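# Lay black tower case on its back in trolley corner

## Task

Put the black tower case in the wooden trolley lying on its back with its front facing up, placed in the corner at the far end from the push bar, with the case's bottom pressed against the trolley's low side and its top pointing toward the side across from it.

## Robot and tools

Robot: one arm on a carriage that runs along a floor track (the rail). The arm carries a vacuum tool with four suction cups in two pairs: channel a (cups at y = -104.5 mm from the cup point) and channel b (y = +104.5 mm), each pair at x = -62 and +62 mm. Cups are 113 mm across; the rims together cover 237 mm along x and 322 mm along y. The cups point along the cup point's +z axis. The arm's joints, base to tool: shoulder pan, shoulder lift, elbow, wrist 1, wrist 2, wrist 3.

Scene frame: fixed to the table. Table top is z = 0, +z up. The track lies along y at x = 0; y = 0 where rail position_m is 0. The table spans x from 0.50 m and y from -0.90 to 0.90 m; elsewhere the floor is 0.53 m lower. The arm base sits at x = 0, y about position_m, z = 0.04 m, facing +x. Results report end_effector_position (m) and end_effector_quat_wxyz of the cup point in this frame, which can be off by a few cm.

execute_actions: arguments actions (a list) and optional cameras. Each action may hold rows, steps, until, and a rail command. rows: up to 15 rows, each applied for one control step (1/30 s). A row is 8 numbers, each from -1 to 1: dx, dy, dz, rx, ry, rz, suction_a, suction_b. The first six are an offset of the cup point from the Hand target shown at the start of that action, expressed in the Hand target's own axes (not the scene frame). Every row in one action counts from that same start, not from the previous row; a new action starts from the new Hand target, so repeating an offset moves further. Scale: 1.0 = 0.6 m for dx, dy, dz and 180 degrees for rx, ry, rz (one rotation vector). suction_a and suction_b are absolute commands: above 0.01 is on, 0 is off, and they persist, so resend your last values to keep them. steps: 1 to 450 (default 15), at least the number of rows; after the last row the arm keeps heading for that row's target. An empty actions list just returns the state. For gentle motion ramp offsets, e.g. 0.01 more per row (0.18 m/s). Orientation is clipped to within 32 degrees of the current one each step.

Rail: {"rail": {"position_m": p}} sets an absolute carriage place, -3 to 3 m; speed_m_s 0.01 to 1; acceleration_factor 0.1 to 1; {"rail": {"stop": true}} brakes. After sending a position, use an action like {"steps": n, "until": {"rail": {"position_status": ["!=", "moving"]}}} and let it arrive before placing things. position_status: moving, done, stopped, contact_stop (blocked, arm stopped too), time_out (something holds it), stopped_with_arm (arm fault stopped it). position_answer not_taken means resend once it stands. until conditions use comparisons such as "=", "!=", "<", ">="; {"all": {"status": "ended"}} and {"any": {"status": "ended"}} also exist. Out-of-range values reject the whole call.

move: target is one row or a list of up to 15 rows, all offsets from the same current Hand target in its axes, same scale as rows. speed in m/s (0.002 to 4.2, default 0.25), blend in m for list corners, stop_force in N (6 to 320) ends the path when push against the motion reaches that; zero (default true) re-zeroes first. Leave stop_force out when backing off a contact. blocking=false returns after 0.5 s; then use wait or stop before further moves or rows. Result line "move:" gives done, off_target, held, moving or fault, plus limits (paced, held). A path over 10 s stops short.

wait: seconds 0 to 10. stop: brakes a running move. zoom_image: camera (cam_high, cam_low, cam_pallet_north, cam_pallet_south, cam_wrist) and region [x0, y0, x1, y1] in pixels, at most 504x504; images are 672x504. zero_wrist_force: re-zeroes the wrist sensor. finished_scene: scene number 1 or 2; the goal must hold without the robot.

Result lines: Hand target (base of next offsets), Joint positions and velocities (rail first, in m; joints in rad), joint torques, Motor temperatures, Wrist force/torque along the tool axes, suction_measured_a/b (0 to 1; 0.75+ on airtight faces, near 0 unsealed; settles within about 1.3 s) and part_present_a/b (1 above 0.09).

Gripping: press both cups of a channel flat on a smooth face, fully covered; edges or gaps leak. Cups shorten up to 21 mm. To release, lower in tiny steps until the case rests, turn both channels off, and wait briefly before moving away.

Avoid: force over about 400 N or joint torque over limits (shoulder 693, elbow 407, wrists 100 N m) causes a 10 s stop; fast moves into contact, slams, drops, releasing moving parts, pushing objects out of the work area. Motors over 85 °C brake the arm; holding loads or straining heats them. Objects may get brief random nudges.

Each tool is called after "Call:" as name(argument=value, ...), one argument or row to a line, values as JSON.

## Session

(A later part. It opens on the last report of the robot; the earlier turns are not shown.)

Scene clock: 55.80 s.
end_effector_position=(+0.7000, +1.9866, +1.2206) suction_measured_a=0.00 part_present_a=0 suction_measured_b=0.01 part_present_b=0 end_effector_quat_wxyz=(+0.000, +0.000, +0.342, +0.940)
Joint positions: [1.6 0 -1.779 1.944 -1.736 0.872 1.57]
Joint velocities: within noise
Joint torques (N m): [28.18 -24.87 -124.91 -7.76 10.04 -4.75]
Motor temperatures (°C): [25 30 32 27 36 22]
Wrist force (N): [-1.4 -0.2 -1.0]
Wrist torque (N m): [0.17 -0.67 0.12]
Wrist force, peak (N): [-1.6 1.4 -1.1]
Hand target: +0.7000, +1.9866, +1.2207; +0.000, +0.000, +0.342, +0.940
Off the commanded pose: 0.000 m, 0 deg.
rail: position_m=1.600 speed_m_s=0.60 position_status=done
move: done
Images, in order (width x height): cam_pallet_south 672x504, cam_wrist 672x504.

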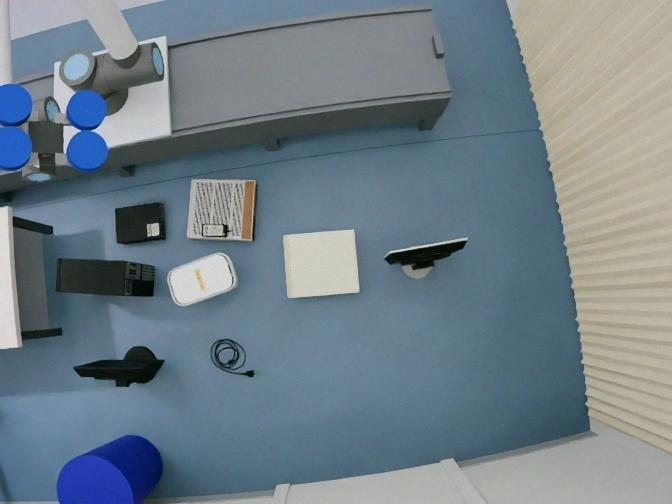

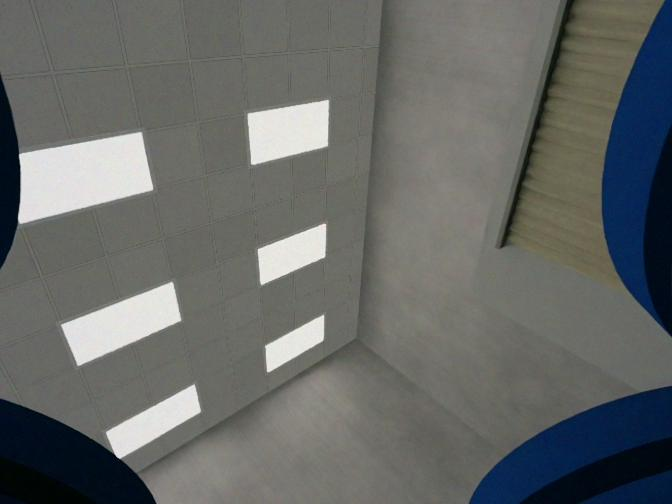

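Call:
move(
  target=[
    [-0.1487, -0.1171, -0.1395, 0, -0.1277, 0.1072, 0, 0],
    [-0.1863, -0.2663, -0.3173, 0, -0.2553, 0.2143, 0, 0],
    [-0.1030, -0.4077, -0.4856, 0, -0.3830, 0.3215, 0, 0],
  ],
  speed=0.3,
  blend=0.02,
  cameras=["cam_pallet_south", "cam_wrist"],
)

Scene clock: 59.63 s.
end_effector_position=(+0.7618, +1.9867, +0.8404) suction_measured_a=0.00 part_present_a=0 suction_measured_b=0.01 part_present_b=0 end_effector_quat_wxyz=(-0.242, +0.664, +0.242, +0.665)
Joint positions: [1.6 0.001 -1.778 1.944 -0.166 0.873 1.571]
Joint velocities: within noise
Joint torques (N m): [-20.02 -21.52 -117.46 -2.94 6 -4.91]
Motor temperatures (°C): [25 30 32 27 36 22]
Wrist force (N): [-1.4 0.9 -0.7]
Wrist torque (N m): [0.20 0.13 -0.33]
Wrist force, peak (N): [-2.3 0.2 -1.6]
Hand target: +0.7618, +1.9867, +0.8403; -0.242, +0.664, +0.242, +0.664
Off the commanded pose: 0.000 m, 0 deg.
rail: position_m=1.600 speed_m_s=0.60 position_status=done
move: done
Images, in order (width x height): cam_pallet_south 672x504, cam_wrist 672x504.

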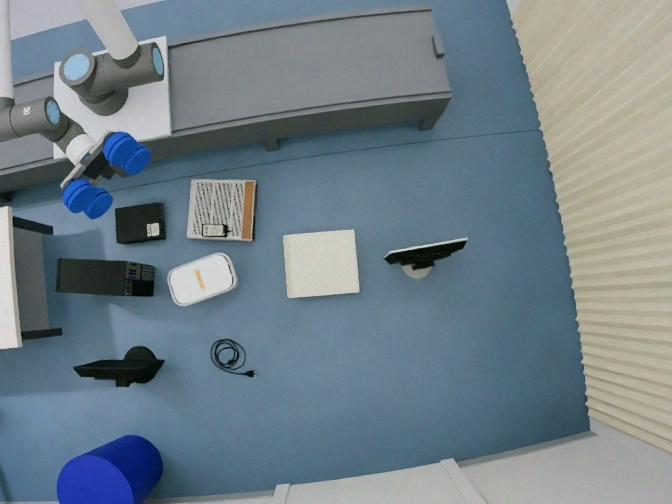

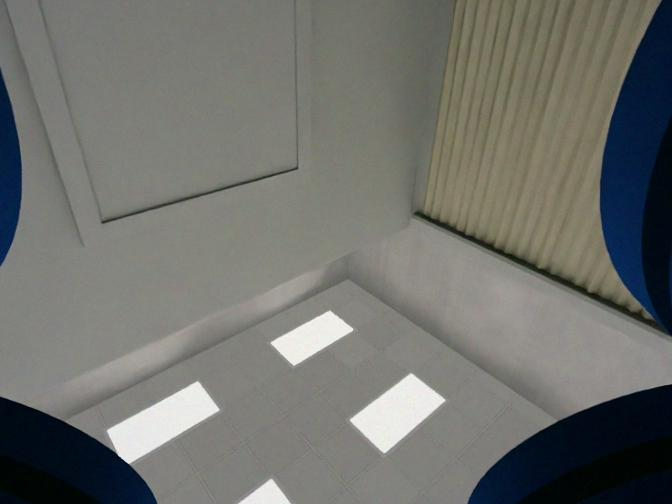

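Call:
move(
  target=[
    [0, 0, 0, 0, 0, -0.5, 0, 0],
    [0, 0, 0, 0, 0, -1.0, 0, 0],
  ],
  speed=0.5,
  blend=0.01,
  cameras=["cam_wrist"],
)

Scene clock: 65.23 s.
end_effector_position=(+0.7618, +1.9867, +0.8403) suction_measured_a=0.00 part_present_a=0 suction_measured_b=0.01 part_present_b=0 end_effector_quat_wxyz=(+0.664, -0.242, +0.664, +0.242)
Joint positions: [1.6 0.001 -1.778 1.944 -0.166 0.873 -1.57]
Joint velocities: within noise
Joint torques (N m): [27.43 -20.44 -118.36 -1.75 5.93 -3.93]
Motor temperatures (°C): [25 30 32 27 36 22]
Wrist force (N): [0.4 -0.2 -0.3]
Wrist torque (N m): [0.11 -1.03 0.25]
Wrist force, peak (N): [-1.1 -1.6 -1.7]
Hand target: +0.7618, +1.9867, +0.8403; +0.664, -0.242, +0.664, +0.242
Off the commanded pose: 0.000 m, 0 deg.
rail: position_m=1.600 speed_m_s=0.60 position_status=done
move: done
Images, in order (width x height): cam_wrist 672x504.

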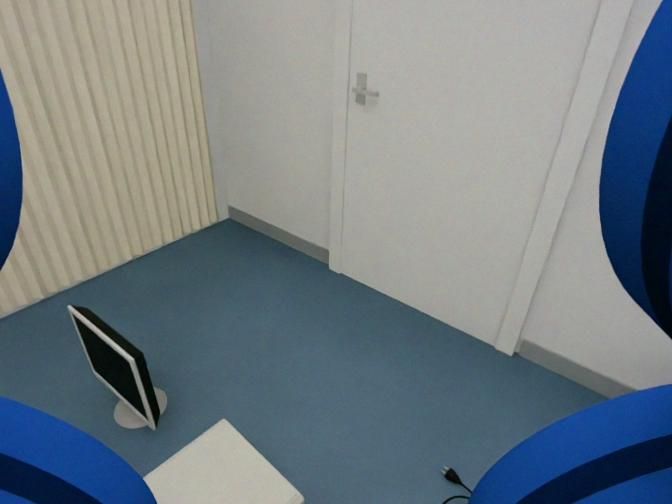

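Call:
move(
  target=[0.9838, -0.7289, -0.6528, 0.2822, 0, 0, 0, 0],
  speed=0.3,
  cameras=["cam_wrist", "cam_pallet_south", "cam_high"],
)

Scene clock: 69.37 s.
end_effector_position=(+0.7428, +1.4002, +0.2500) suction_measured_a=0.00 part_present_a=0 suction_measured_b=0.01 part_present_b=0 end_effector_quat_wxyz=(+0.704, +0.066, +0.704, -0.066)
Joint positions: [1.6 -0.737 -1.302 2.581 -1.279 1.022 -1.571]
Joint velocities: within noise
Joint torques (N m): [-19.99 -61.64 -50.61 -8.83 5.3 5.74]
Motor temperatures (°C): [25 30 32 27 36 22]
Wrist force (N): [0.4 -0.8 0.7]
Wrist torque (N m): [-0.01 -1.02 0.21]
Wrist force, peak (N): [-2.9 1.4 1.2]
Hand target: +0.7429, +1.4000, +0.2499; +0.704, +0.067, +0.704, -0.066
Off the commanded pose: 0.000 m, 0 deg.
rail: position_m=1.600 speed_m_s=0.60 position_status=done
move: done
Images, in order (width x height): cam_high 672x504, cam_pallet_south 672x504, cam_wrist 672x504.

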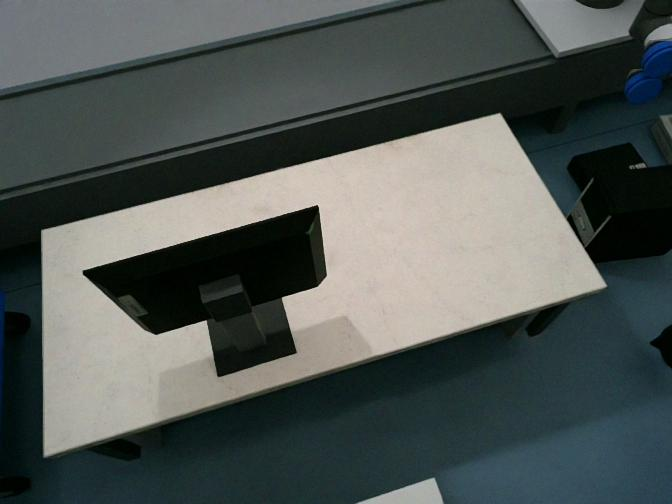

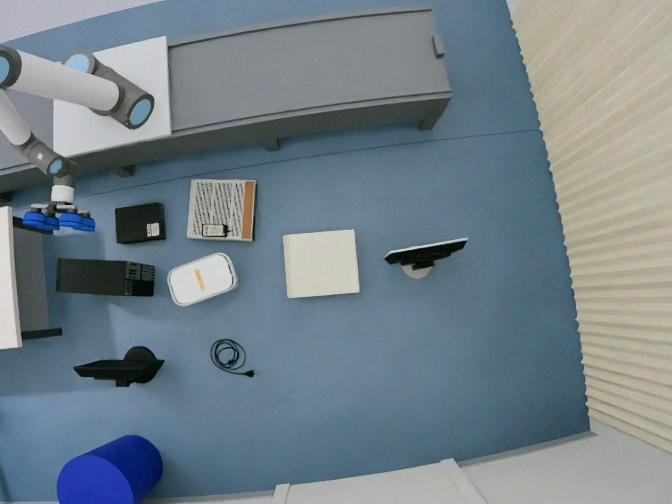

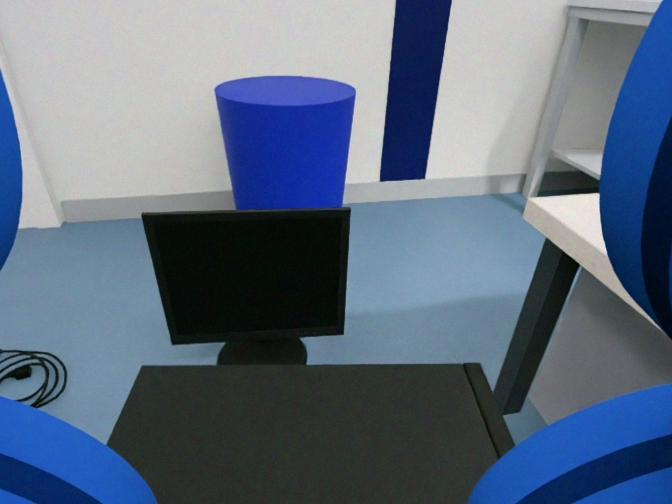

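Call:
move(
  target=[0.6, 0.02, 0.05, 0, 0, 0, 0, 0],
  speed=0.2,
  stop_force=25,
  cameras=["cam_wrist", "cam_pallet_south"],
)

Scene clock: 72.97 s.
end_effector_position=(+0.7745, +1.4063, -0.1101) suction_measured_a=0.00 part_present_a=0 suction_measured_b=0.01 part_present_b=0 end_effector_quat_wxyz=(+0.704, +0.067, +0.704, -0.066)
Joint positions: [1.6 -0.682 -0.552 2.494 -1.942 1.078 -1.571]
Joint velocities: within noise
Joint torques (N m): [25.88 -150.11 18.63 -9.2 5.35 5.55]
Motor temperatures (°C): [25 30 32 27 36 22]
Wrist force (N): [0.1 -0.1 -0.5]
Wrist torque (N m): [0.10 -0.86 0.10]
Wrist force, peak (N): [3.0 -0.1 -0.4]
Hand target: +0.7745, +1.4063, -0.1101; +0.704, +0.067, +0.704, -0.066
Off the commanded pose: 0.000 m, 0 deg.
rail: position_m=1.600 speed_m_s=0.60 position_status=done
move: done
Images, in order (width x height): cam_pallet_south 672x504, cam_wrist 672x504.

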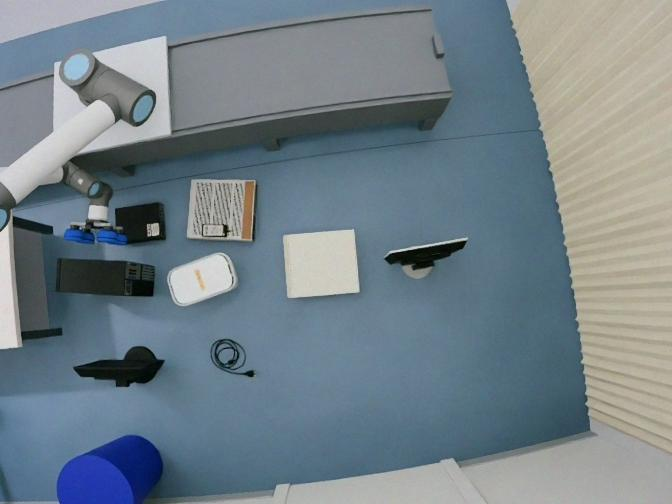

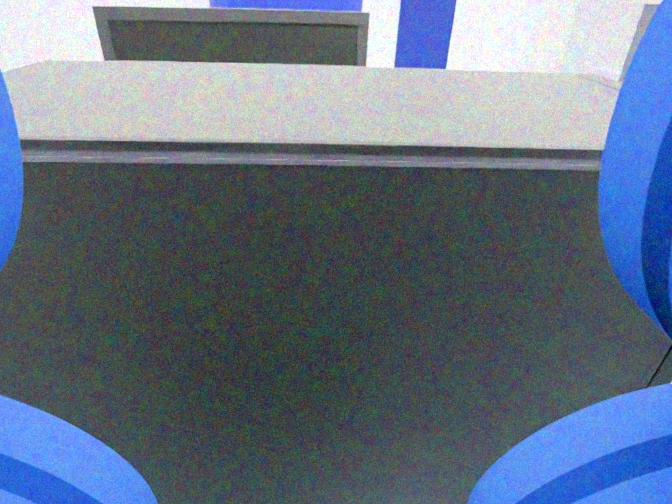

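Call:
move(
  target=[0.2533, 0, 0, 0, 0, 0, 0, 0],
  speed=0.1,
  stop_force=15,
  cameras=["cam_wrist", "cam_pallet_south"],
)

Call:
zoom_image(
  camera="cam_pallet_south",
  region=[0, 130, 220, 330],
)

Scene clock: 76.40 s.
end_effector_position=(+0.7745, +1.4063, -0.2621) suction_measured_a=0.00 part_present_a=0 suction_measured_b=0.01 part_present_b=0 end_effector_quat_wxyz=(+0.704, +0.067, +0.704, -0.066)
Joint positions: [1.6 -0.682 -0.305 2.381 -2.076 1.078 -1.571]
Joint velocities: within noise
Joint torques (N m): [24.24 -163.95 32.08 -9.2 5.91 5.48]
Motor temperatures (°C): [25 30 32 27 36 22]
Wrist force (N): [0.1 -0.4 -0.5]
Wrist torque (N m): [0.07 -0.92 0.13]
Wrist force, peak (N): [-1.5 0.1 -0.6]
Hand target: +0.7745, +1.4064, -0.2621; +0.704, +0.067, +0.704, -0.066
Off the commanded pose: 0.000 m, 0 deg.
rail: position_m=1.600 speed_m_s=0.60 position_status=done
move: done
Images, in order (width x height): cam_pallet_south 672x504, cam_wrist 672x504.

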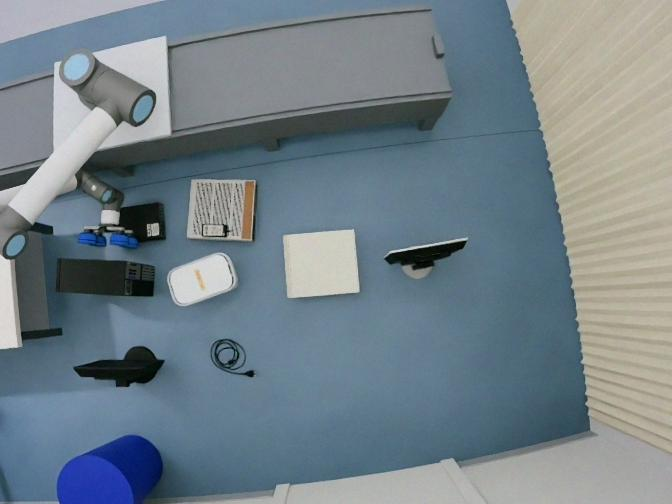

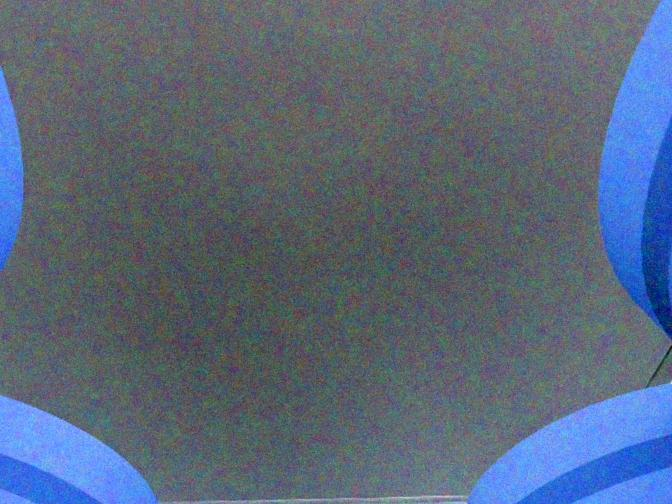

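Scaled by 2.291.

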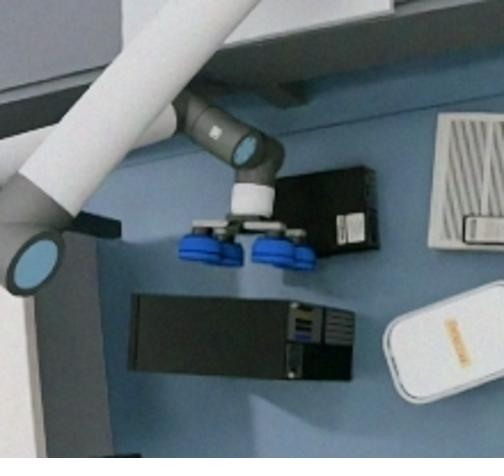

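Call:
move(
  target=[0, 0, 0.22, 0, 0, 0, 1, 1],
  speed=0.03,
  stop_force=14,
  cameras=["cam_wrist", "cam_pallet_south"],
)

Scene clock: 81.67 s.
end_effector_position=(+0.8754, +1.3870, -0.2616) suction_measured_a=0.94 part_present_a=1 suction_measured_b=0.94 part_present_b=1 end_effector_quat_wxyz=(+0.704, +0.066, +0.704, -0.067)
Joint positions: [1.6 -0.596 -0.374 2.256 -1.883 1.163 -1.571]
Joint velocities: within noise
Joint torques (N m): [-31.81 -184.43 20.66 -13.56 2.16 -1.86]
Motor temperatures (°C): [25 30 32 27 36 22]
Wrist force (N): [-115.3 11.3 -7.4]
Wrist torque (N m): [-1.98 -10.87 2.02]
Wrist force, peak (N): [-125.1 7.9 -22.5]
Hand target: +0.8754, +1.3870, -0.2616; +0.704, +0.066, +0.704, -0.067 (not the last commanded pose)
Off the commanded pose: 0.029 m, 0 deg.
rail: position_m=1.600 speed_m_s=0.60 position_status=done
move: contact
Images, in order (width x height): cam_pallet_south 672x504, cam_wrist 672x504.

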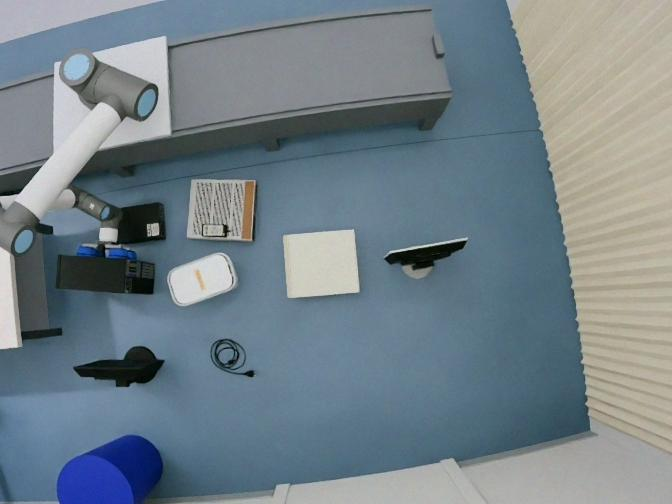

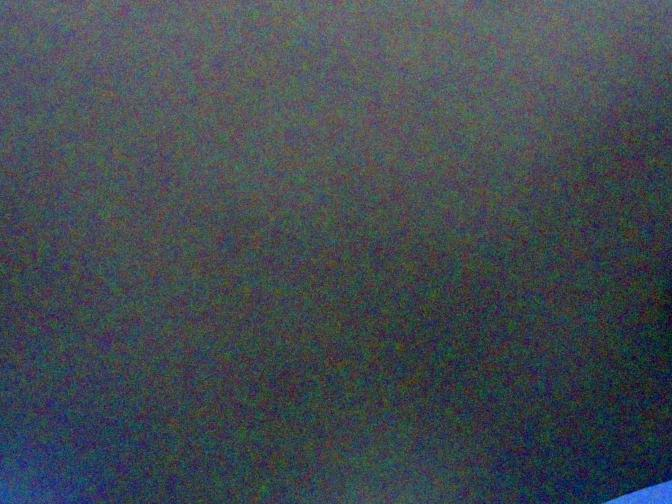

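Call:
move(
  target=[-0.05, 0, 0, 0, 0, 0, 1, 1],
  speed=0.03,
  cameras=["cam_pallet_south"],
)

Scene clock: 83.33 s.
end_effector_position=(+0.8754, +1.3870, -0.2319) suction_measured_a=0.94 part_present_a=1 suction_measured_b=0.94 part_present_b=1 end_effector_quat_wxyz=(+0.704, +0.066, +0.704, -0.067)
Joint positions: [1.6 -0.596 -0.417 2.279 -1.863 1.163 -1.571]
Joint velocities: within noise
Joint torques (N m): [0.12 -315.17 21.07 -33.05 3.01 1.39]
Motor temperatures (°C): [25 30 32 27 36 22]
Wrist force (N): [-35.2 -0.1 -0.1]
Wrist torque (N m): [-0.22 -7.73 1.65]
Wrist force, peak (N): [-115.6 11.0 -7.6]
Hand target: +0.8754, +1.3870, -0.2316; +0.704, +0.066, +0.704, -0.067
Off the commanded pose: 0.000 m, 0 deg.
rail: position_m=1.600 speed_m_s=0.60 position_status=done
move: done
Images, in order (width x height): cam_pallet_south 672x504.

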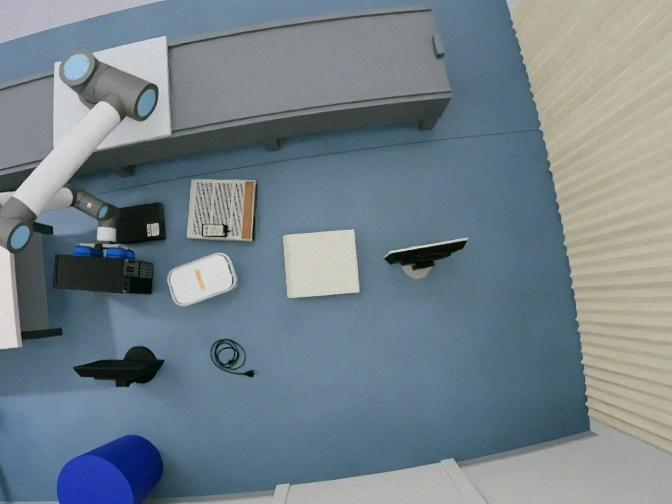

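Call:
move(
  target=[-1.0, 0, 0, 0, 0, 0, 1, 1],
  speed=0.2,
  cameras=["cam_pallet_south"],
)

Call:
move(
  target=[-0.88, 0, 0, 0, 0, 0, 1, 1],
  speed=0.2,
  cameras=["cam_pallet_south", "cam_wrist"],
)

Scene clock: 88.93 s.
end_effector_position=(+0.8749, +1.3872, +0.3682) suction_measured_a=0.94 part_present_a=1 suction_measured_b=0.94 part_present_b=1 end_effector_quat_wxyz=(+0.704, +0.066, +0.704, -0.067)
Joint positions: [1.6 -0.597 -1.385 2.343 -0.959 1.162 -1.571]
Joint velocities: within noise
Joint torques (N m): [-21.63 -211.29 -143.71 -33.34 -3.71 -6.06]
Motor temperatures (°C): [25 30 32 27 36 22]
Wrist force (N): [-35.3 -0.7 0.4]
Wrist torque (N m): [-0.28 -7.66 1.69]
Wrist force, peak (N): [-45.7 -0.7 1.0]
Hand target: +0.8749, +1.3872, +0.3684; +0.704, +0.066, +0.704, -0.067
Off the commanded pose: 0.000 m, 0 deg.
rail: position_m=1.600 speed_m_s=0.60 position_status=done
move: done
Images, in order (width x height): cam_pallet_south 672x504.

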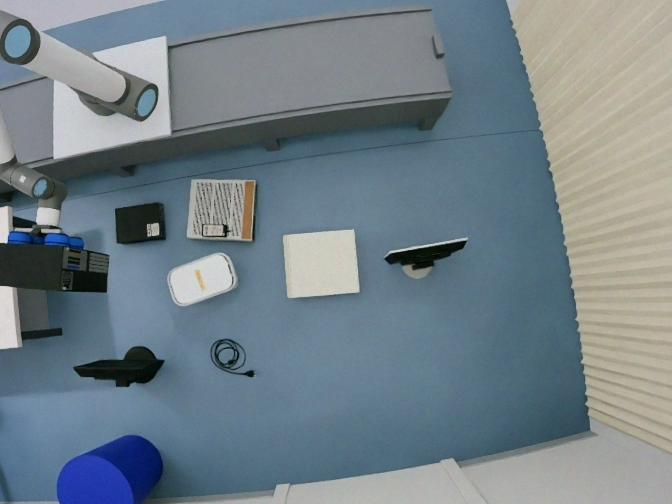

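Scene clock: 92.27 s.
end_effector_position=(+0.8743, +1.3874, +0.8962) suction_measured_a=0.94 part_present_a=1 suction_measured_b=0.94 part_present_b=1 end_effector_quat_wxyz=(+0.704, +0.066, +0.704, -0.067)
Joint positions: [1.6 -0.597 -1.743 1.839 -0.098 1.162 -1.571]
Joint velocities: within noise
Joint torques (N m): [16.8 -126.53 -211.25 -32.47 2.99 -6.39]
Motor temperatures (°C): [25 30 32 27 36 22]
Wrist force (N): [-34.7 -0.3 -0.6]
Wrist torque (N m): [-0.24 -7.82 1.77]
Wrist force, peak (N): [-46.4 -0.1 -0.3]
Hand target: +0.8744, +1.3874, +0.8964; +0.704, +0.066, +0.704, -0.067
Off the commanded pose: 0.000 m, 0 deg.
rail: position_m=1.600 speed_m_s=0.60 position_status=done
move: done
Images, in order (width x height): cam_pallet_south 672x504, cam_wrist 672x504.

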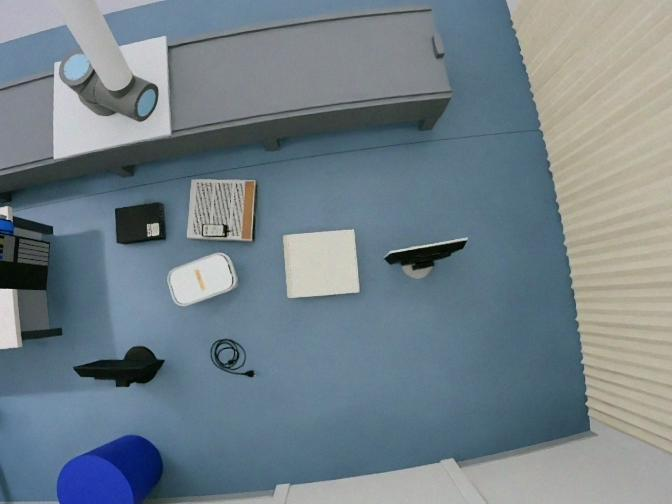

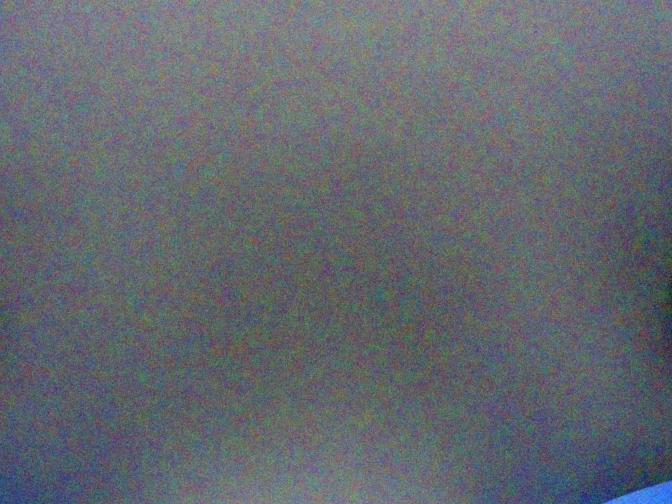

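Call:
move(
  target=[0, 0, 0, 0, 0, -0.5, 1, 1],
  speed=0.25,
  cameras=["cam_pallet_south", "cam_high"],
)

Scene clock: 96.40 s.
end_effector_position=(+0.8744, +1.3874, +0.8964) suction_measured_a=0.94 part_present_a=1 suction_measured_b=0.94 part_present_b=1 end_effector_quat_wxyz=(+0.451, -0.451, +0.545, -0.545)
Joint positions: [1.6 -0.597 -1.743 1.839 -0.098 1.162 -3.141]
Joint velocities: within noise
Joint torques (N m): [8.98 -104.83 -210.74 -33.59 3.46 -9.35]
Motor temperatures (°C): [25 30 32 27 36 22]
Wrist force (N): [0.4 -33.8 0.3]
Wrist torque (N m): [7.59 0.07 4.51]
Wrist force, peak (N): [-1.8 -35.4 0.4]
Hand target: +0.8744, +1.3874, +0.8964; +0.451, -0.451, +0.544, -0.545
Off the commanded pose: 0.000 m, 0 deg.
rail: position_m=1.600 speed_m_s=0.60 position_status=done
move: done
Images, in order (width x height): cam_high 672x504, cam_pallet_south 672x504.

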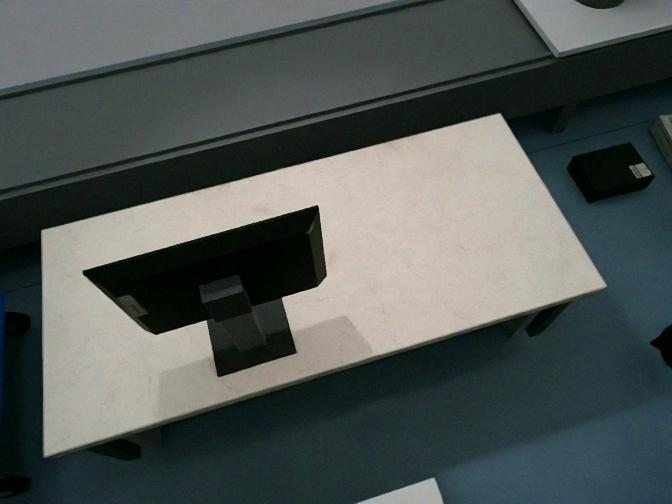

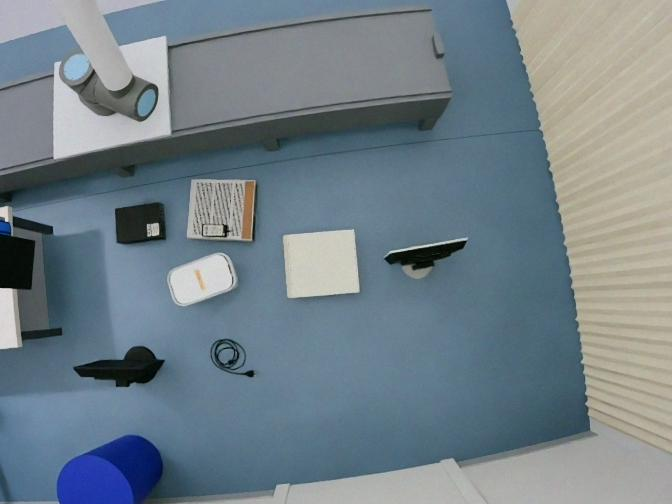

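Call:
move(
  target=[0.919, 0, 0.1387, 0, 0.4401, 0, 1, 1],
  speed=0.2,
  cameras=["cam_high", "cam_low", "cam_wrist"],
)

Scene clock: 100.87 s.
end_effector_position=(+0.8530, +0.8304, +0.8965) suction_measured_a=0.94 part_present_a=1 suction_measured_b=0.94 part_present_b=1 end_effector_quat_wxyz=(+0.000, +0.000, +0.707, -0.707)
Joint positions: [1.6 -0.721 -1.299 1.369 -0.07 2.421 -3.141]
Joint velocities: within noise
Joint torques (N m): [-18.44 -230.54 -196.19 -17.51 3.96 0.53]
Motor temperatures (°C): [25 30 32 27 36 22]
Wrist force (N): [0.2 -33.1 1.1]
Wrist torque (N m): [7.58 0.05 4.56]
Wrist force, peak (N): [-9.8 -33.5 0.3]
Hand target: +0.8530, +0.8302, +0.8965; +0.000, +0.000, +0.707, -0.707
Off the commanded pose: 0.000 m, 0 deg.
rail: position_m=1.600 speed_m_s=0.60 position_status=done
move: done
Images, in order (width x height): cam_high 672x504, cam_low 672x504, cam_wrist 672x504.

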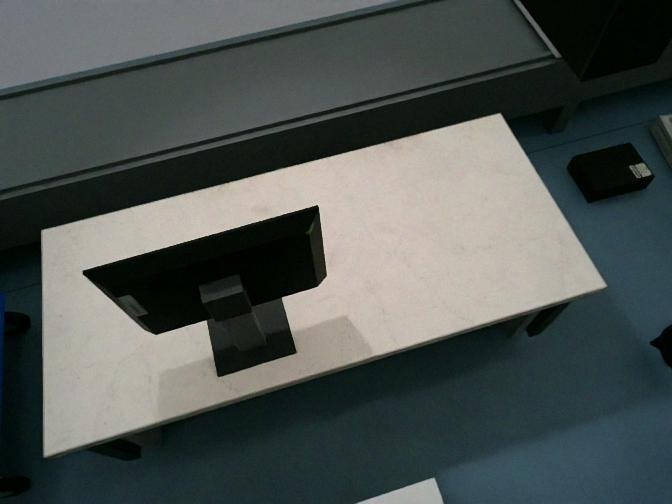

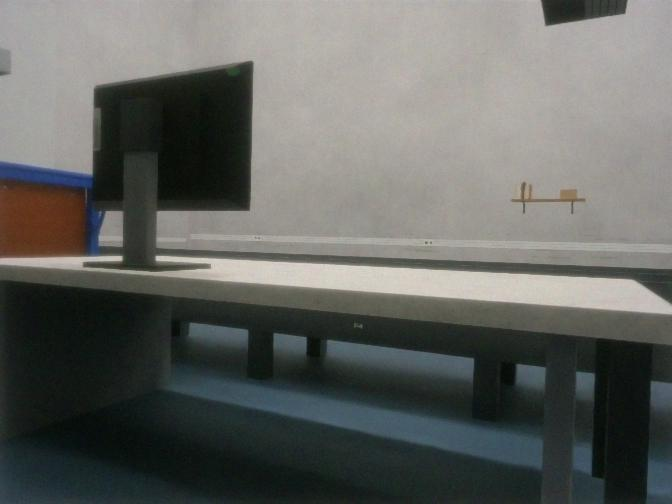

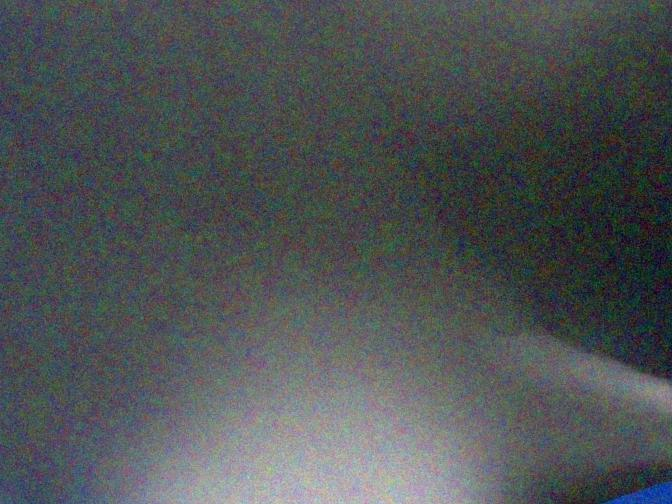

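Call:
execute_actions(
  actions=[
    {"rail": {"position_m": -1.27, "speed_m_s": 0.7, "acceleration_factor": 0.7}, "steps": 300, "until": {"rail": {"position_status": ["!=", "moving"]}}},
  ],
  cameras=["cam_high", "cam_low", "cam_pallet_north", "cam_wrist"],
)

Scene clock: 107.33 s.
end_effector_position=(+0.8530, -2.0398, +0.8965) suction_measured_a=0.94 part_present_a=1 suction_measured_b=0.94 part_present_b=1 end_effector_quat_wxyz=(+0.000, +0.000, +0.707, -0.707)
Joint positions: [-1.27 -0.721 -1.299 1.368 -0.07 2.421 -3.141]
Joint velocities: within noise
Joint torques (N m): [26.96 -278.11 -177.25 -21.26 3.03 0.09]
Motor temperatures (°C): [25 30 32 27 36 22]
Wrist force (N): [0.2 -33.4 1.0]
Wrist torque (N m): [7.54 0.04 4.56]
Wrist force, peak (N): [0.3 -34.0 4.9]
Hand target: +0.8530, -2.0398, +0.8965; +0.000, +0.000, +0.707, -0.707
Tool commands: tool/suction_a=+1.0 tool/suction_b=+1.0
Off the commanded pose: 0.000 m, 0 deg.
rail: position_m=-1.270 speed_m_s=0.70 position_status=done
Images, in order (width x height): cam_high 672x504, cam_low 672x504, cam_pallet_north 672x504, cam_wrist 672x504.

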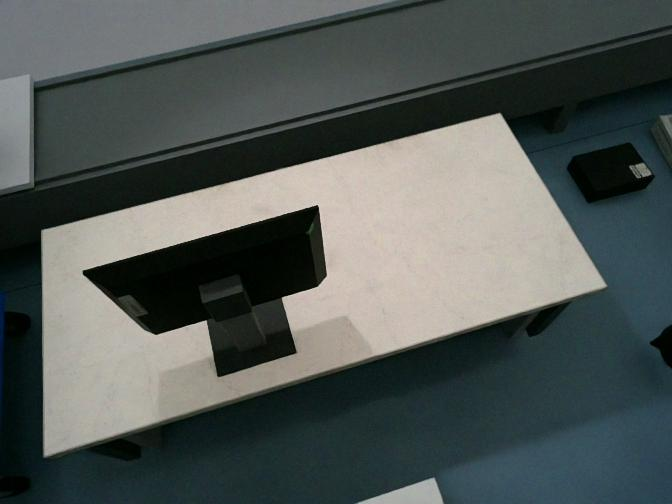

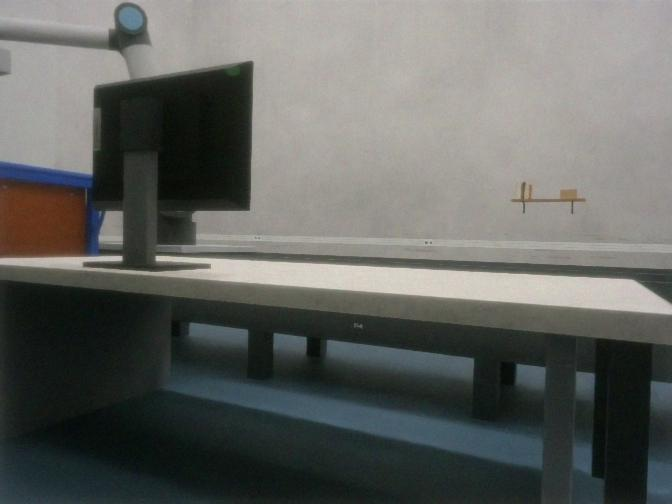

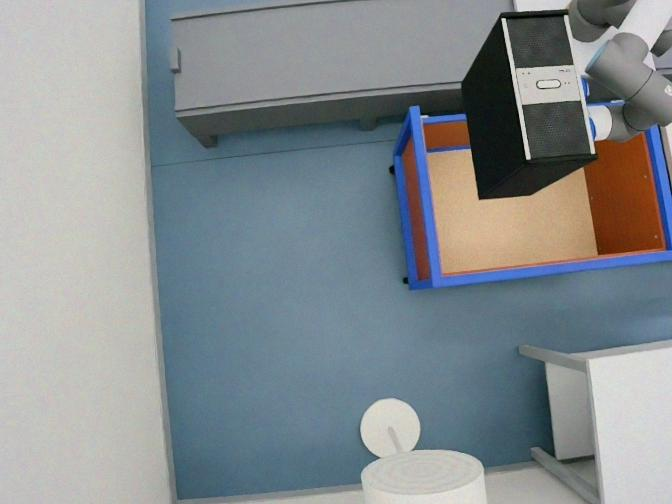

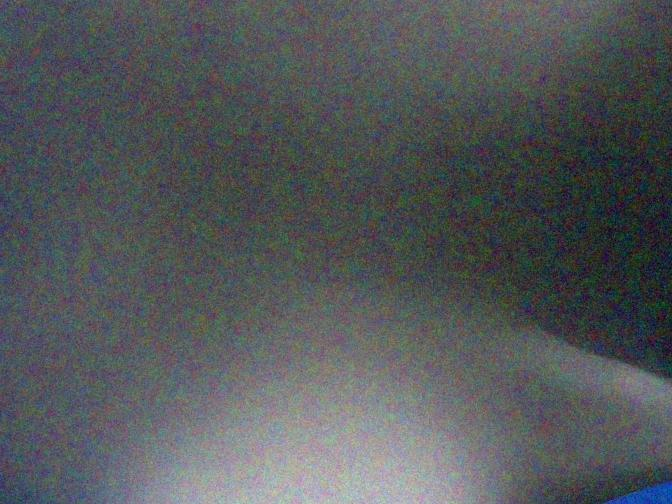

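Call:
move(
  target=[-0.0783, 0.4608, 0, 0, 0, 0, 1, 1],
  speed=0.2,
  cameras=["cam_pallet_north", "cam_low"],
)

Call:
zoom_image(
  camera="cam_pallet_north",
  region=[390, 30, 672, 290],
)

Scene clock: 110.00 s.
end_effector_position=(+0.9002, -2.0399, +0.6204) suction_measured_a=0.94 part_present_a=1 suction_measured_b=0.94 part_present_b=1 end_effector_quat_wxyz=(+0.000, +0.000, +0.707, -0.707)
Joint positions: [-1.27 -0.689 -1.174 1.586 -0.412 2.452 -3.141]
Joint velocities: within noise
Joint torques (N m): [27.15 -254.46 -155.84 -23.03 5.08 -9.29]
Motor temperatures (°C): [25 30 32 27 36 22]
Wrist force (N): [-0.4 -33.3 1.2]
Wrist torque (N m): [7.54 0.15 4.53]
Wrist force, peak (N): [1.9 -46.4 1.3]
Hand target: +0.9003, -2.0399, +0.6201; +0.000, +0.000, +0.707, -0.707
Off the commanded pose: 0.000 m, 0 deg.
rail: position_m=-1.270 speed_m_s=0.70 position_status=done
move: done
Images, in order (width x height): cam_low 672x504, cam_pallet_north 672x504.

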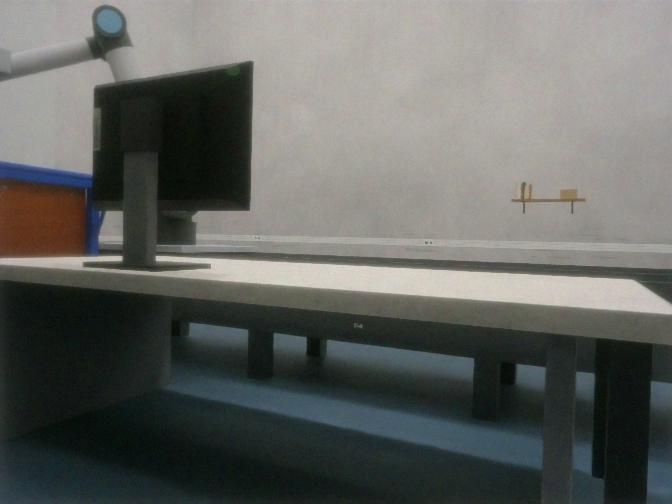

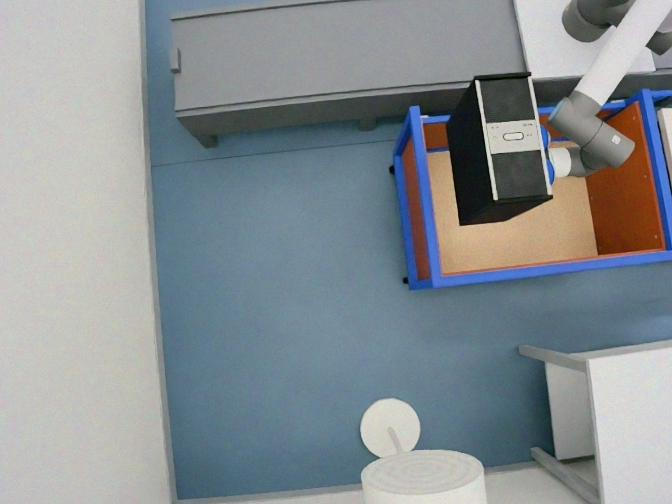

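Scaled by 1.787.

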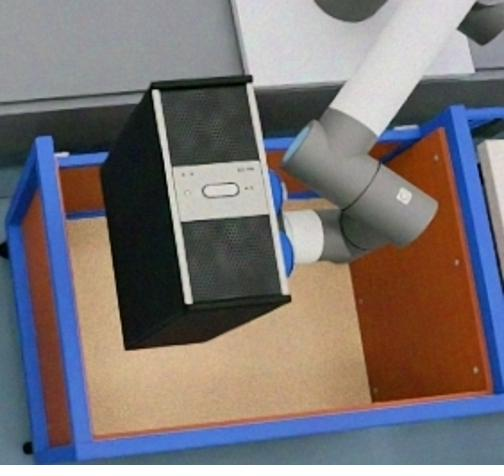

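Call:
move(
  target=[0, 0.45, 0, 0, 0, 0, 1, 1],
  speed=0.12,
  stop_force=25,
  cameras=["cam_pallet_north"],
)

Call:
zoom_image(
  camera="cam_pallet_north",
  region=[390, 30, 672, 290],
)

Scene clock: 113.77 s.
end_effector_position=(+0.9005, -2.0400, +0.3501) suction_measured_a=0.94 part_present_a=1 suction_measured_b=0.94 part_present_b=1 end_effector_quat_wxyz=(+0.000, +0.000, +0.707, -0.707)
Joint positions: [-1.27 -0.689 -1.002 1.745 -0.744 2.452 -3.141]
Joint velocities: within noise
Joint torques (N m): [12.13 -276.7 -130.96 -22.28 -1.69 -9.42]
Motor temperatures (°C): [25 30 32 27 36 22]
Wrist force (N): [-0.1 -33.8 1.0]
Wrist torque (N m): [7.50 0.12 4.44]
Wrist force, peak (N): [-0.3 -41.4 1.0]
Hand target: +0.9005, -2.0400, +0.3501; +0.000, +0.000, +0.707, -0.707
Off the commanded pose: 0.000 m, 0 deg.
rail: position_m=-1.270 speed_m_s=0.70 position_status=done
move: done
Images, in order (width x height): cam_pallet_north 672x504.

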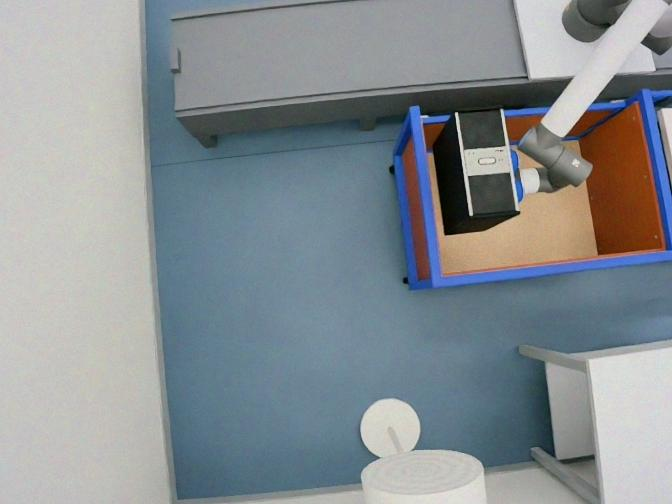

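Scaled by 1.787.

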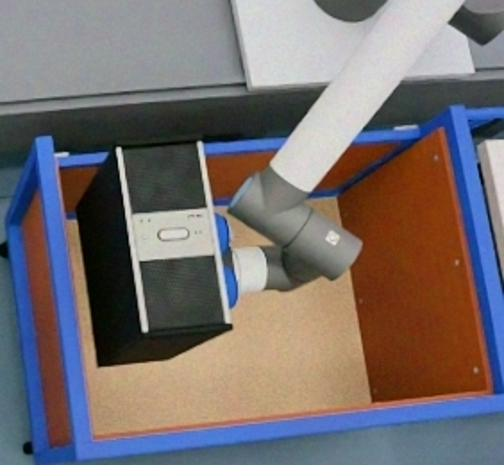

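Call:
move(
  target=[0, 0.45, 0, 0, 0, 0, 1, 1],
  speed=0.12,
  stop_force=25,
  cameras=["cam_pallet_north"],
)

Call:
move(
  target=[0, 0.25, 0, 0, 0, 0, 1, 1],
  speed=0.025,
  stop_force=12,
  cameras=["cam_pallet_north"],
)

Scene clock: 117.63 s.
end_effector_position=(+0.9007, -2.0401, +0.0801) suction_measured_a=0.94 part_present_a=1 suction_measured_b=0.94 part_present_b=1 end_effector_quat_wxyz=(+0.000, +0.000, +0.707, -0.707)
Joint positions: [-1.27 -0.689 -0.753 1.787 -1.035 2.452 -3.141]
Joint velocities: within noise
Joint torques (N m): [16.89 -298.83 -111.62 -22.75 -1.13 -9.88]
Motor temperatures (°C): [25 30 32 27 36 22]
Wrist force (N): [0.3 -33.7 0.0]
Wrist torque (N m): [7.56 0.09 4.44]
Wrist force, peak (N): [-0.6 -42.0 1.4]
Hand target: +0.9007, -2.0401, +0.0801; +0.000, +0.000, +0.707, -0.707
Off the commanded pose: 0.000 m, 0 deg.
rail: position_m=-1.270 speed_m_s=0.70 position_status=done
move: done
Images, in order (width x height): cam_pallet_north 672x504.

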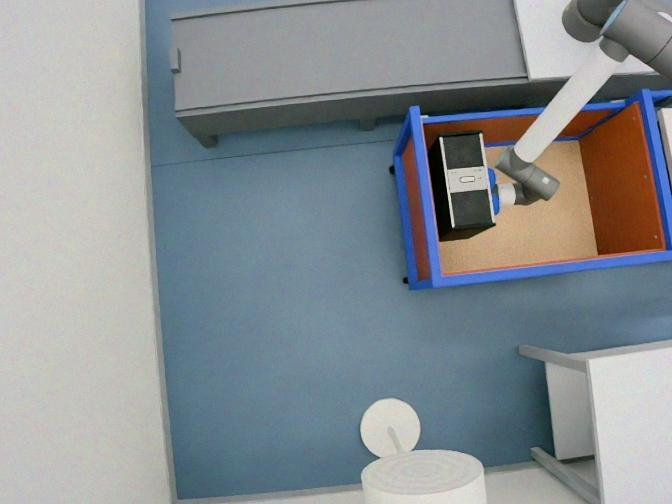

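Scene clock: 123.47 s.
end_effector_position=(+0.9008, -2.0401, -0.0281) suction_measured_a=0.94 part_present_a=1 suction_measured_b=0.94 part_present_b=1 end_effector_quat_wxyz=(+0.000, +0.000, +0.707, -0.707)
Joint positions: [-1.27 -0.689 -0.639 1.771 -1.132 2.452 -3.141]
Joint velocities: within noise
Joint torques (N m): [14.07 -366.58 -79.34 -17.06 -3.83 -9.15]
Motor temperatures (°C): [25 30 32 27 36 22]
Wrist force (N): [-0.7 -38.1 0.7]
Wrist torque (N m): [8.33 -0.03 5.32]
Wrist force, peak (N): [11.8 -83.2 -6.8]
Hand target: +0.9008, -2.0401, -0.0280; +0.000, +0.000, +0.707, -0.707 (not the last commanded pose)
Off the commanded pose: 0.042 m, 0 deg.
rail: position_m=-1.270 speed_m_s=0.70 position_status=done
move: contact
Images, in order (width x height): cam_pallet_north 672x504.

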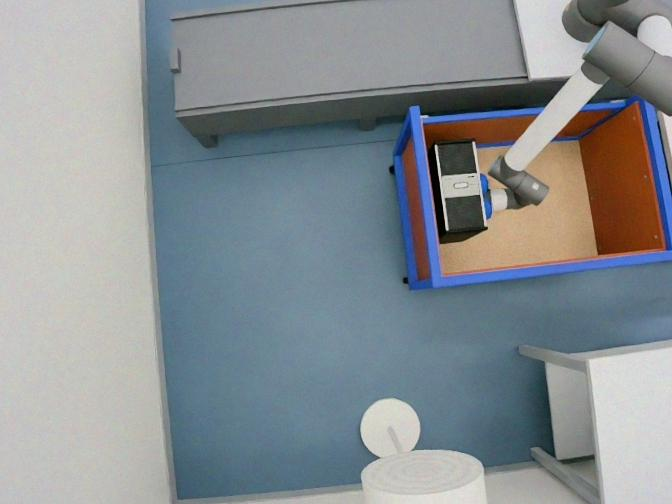

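Call:
move(
  target=[0, -0.0133, 0, 0, 0, 0, 1, 1],
  speed=0.03,
  cameras=[],
)

Call:
move(
  target=[0, 0, 0.2, 0, 0, 0, 1, 1],
  speed=0.02,
  stop_force=15,
  cameras=["cam_pallet_north"],
)

Call:
zoom_image(
  camera="cam_pallet_north",
  region=[390, 80, 570, 260],
)

Scene clock: 124.43 s.
end_effector_position=(+0.9008, -2.0401, -0.0204) suction_measured_a=0.94 part_present_a=1 suction_measured_b=0.94 part_present_b=1 end_effector_quat_wxyz=(+0.000, +0.000, +0.707, -0.707)
Joint positions: [-1.27 -0.689 -0.648 1.773 -1.126 2.452 -3.141]
Joint velocities: within noise
Joint torques (N m): [3.46 -373.82 -76.39 -16.36 -4.41 -9.13]
Motor temperatures (°C): [25 30 32 27 36 22]
Wrist force (N): [0.3 -34.5 0.2]
Wrist torque (N m): [7.47 0.05 4.48]
Wrist force, peak (N): [-0.6 -38.3 1.0]
Hand target: +0.9008, -2.0401, -0.0201; +0.000, +0.000, +0.707, -0.707
Off the commanded pose: 0.000 m, 0 deg.
rail: position_m=-1.270 speed_m_s=0.70 position_status=done
move: done
No camera images: "cameras" was empty.

Scene clock: 129.23 s.
end_effector_position=(+0.9008, -2.1037, -0.0200) suction_measured_a=0.94 part_present_a=1 suction_measured_b=0.94 part_present_b=1 end_effector_quat_wxyz=(+0.000, +0.000, +0.707, -0.707)
Joint positions: [-1.27 -0.737 -0.631 1.72 -1.089 2.405 -3.141]
Joint velocities: within noise
Joint torques (N m): [28.39 -381.94 -88.53 -24.14 2.01 -9.76]
Motor temperatures (°C): [25 30 32 27 36 22]
Wrist force (N): [0.1 -33.7 1.2]
Wrist torque (N m): [7.51 0.04 4.50]
Wrist force, peak (N): [16.7 -35.5 -58.4]
Hand target: +0.9008, -2.1037, -0.0200; +0.000, +0.000, +0.707, -0.707 (not the last commanded pose)
Off the commanded pose: 0.056 m, 0 deg.
rail: position_m=-1.270 speed_m_s=0.70 position_status=done
move: contact
Images, in order (width x height): cam_pallet_north 672x504.

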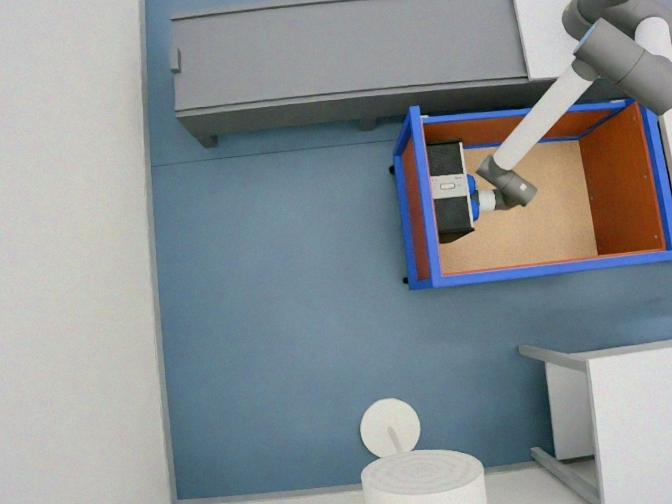

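Scaled by 2.800.

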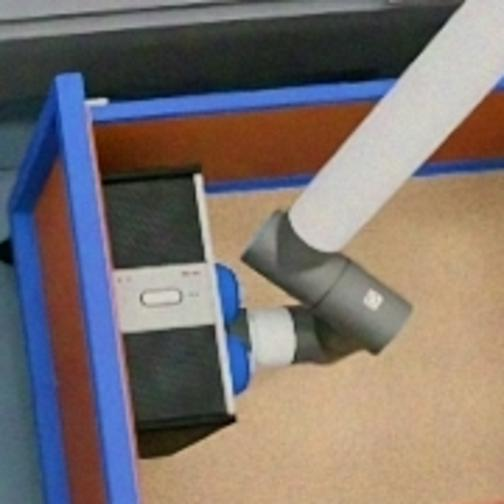

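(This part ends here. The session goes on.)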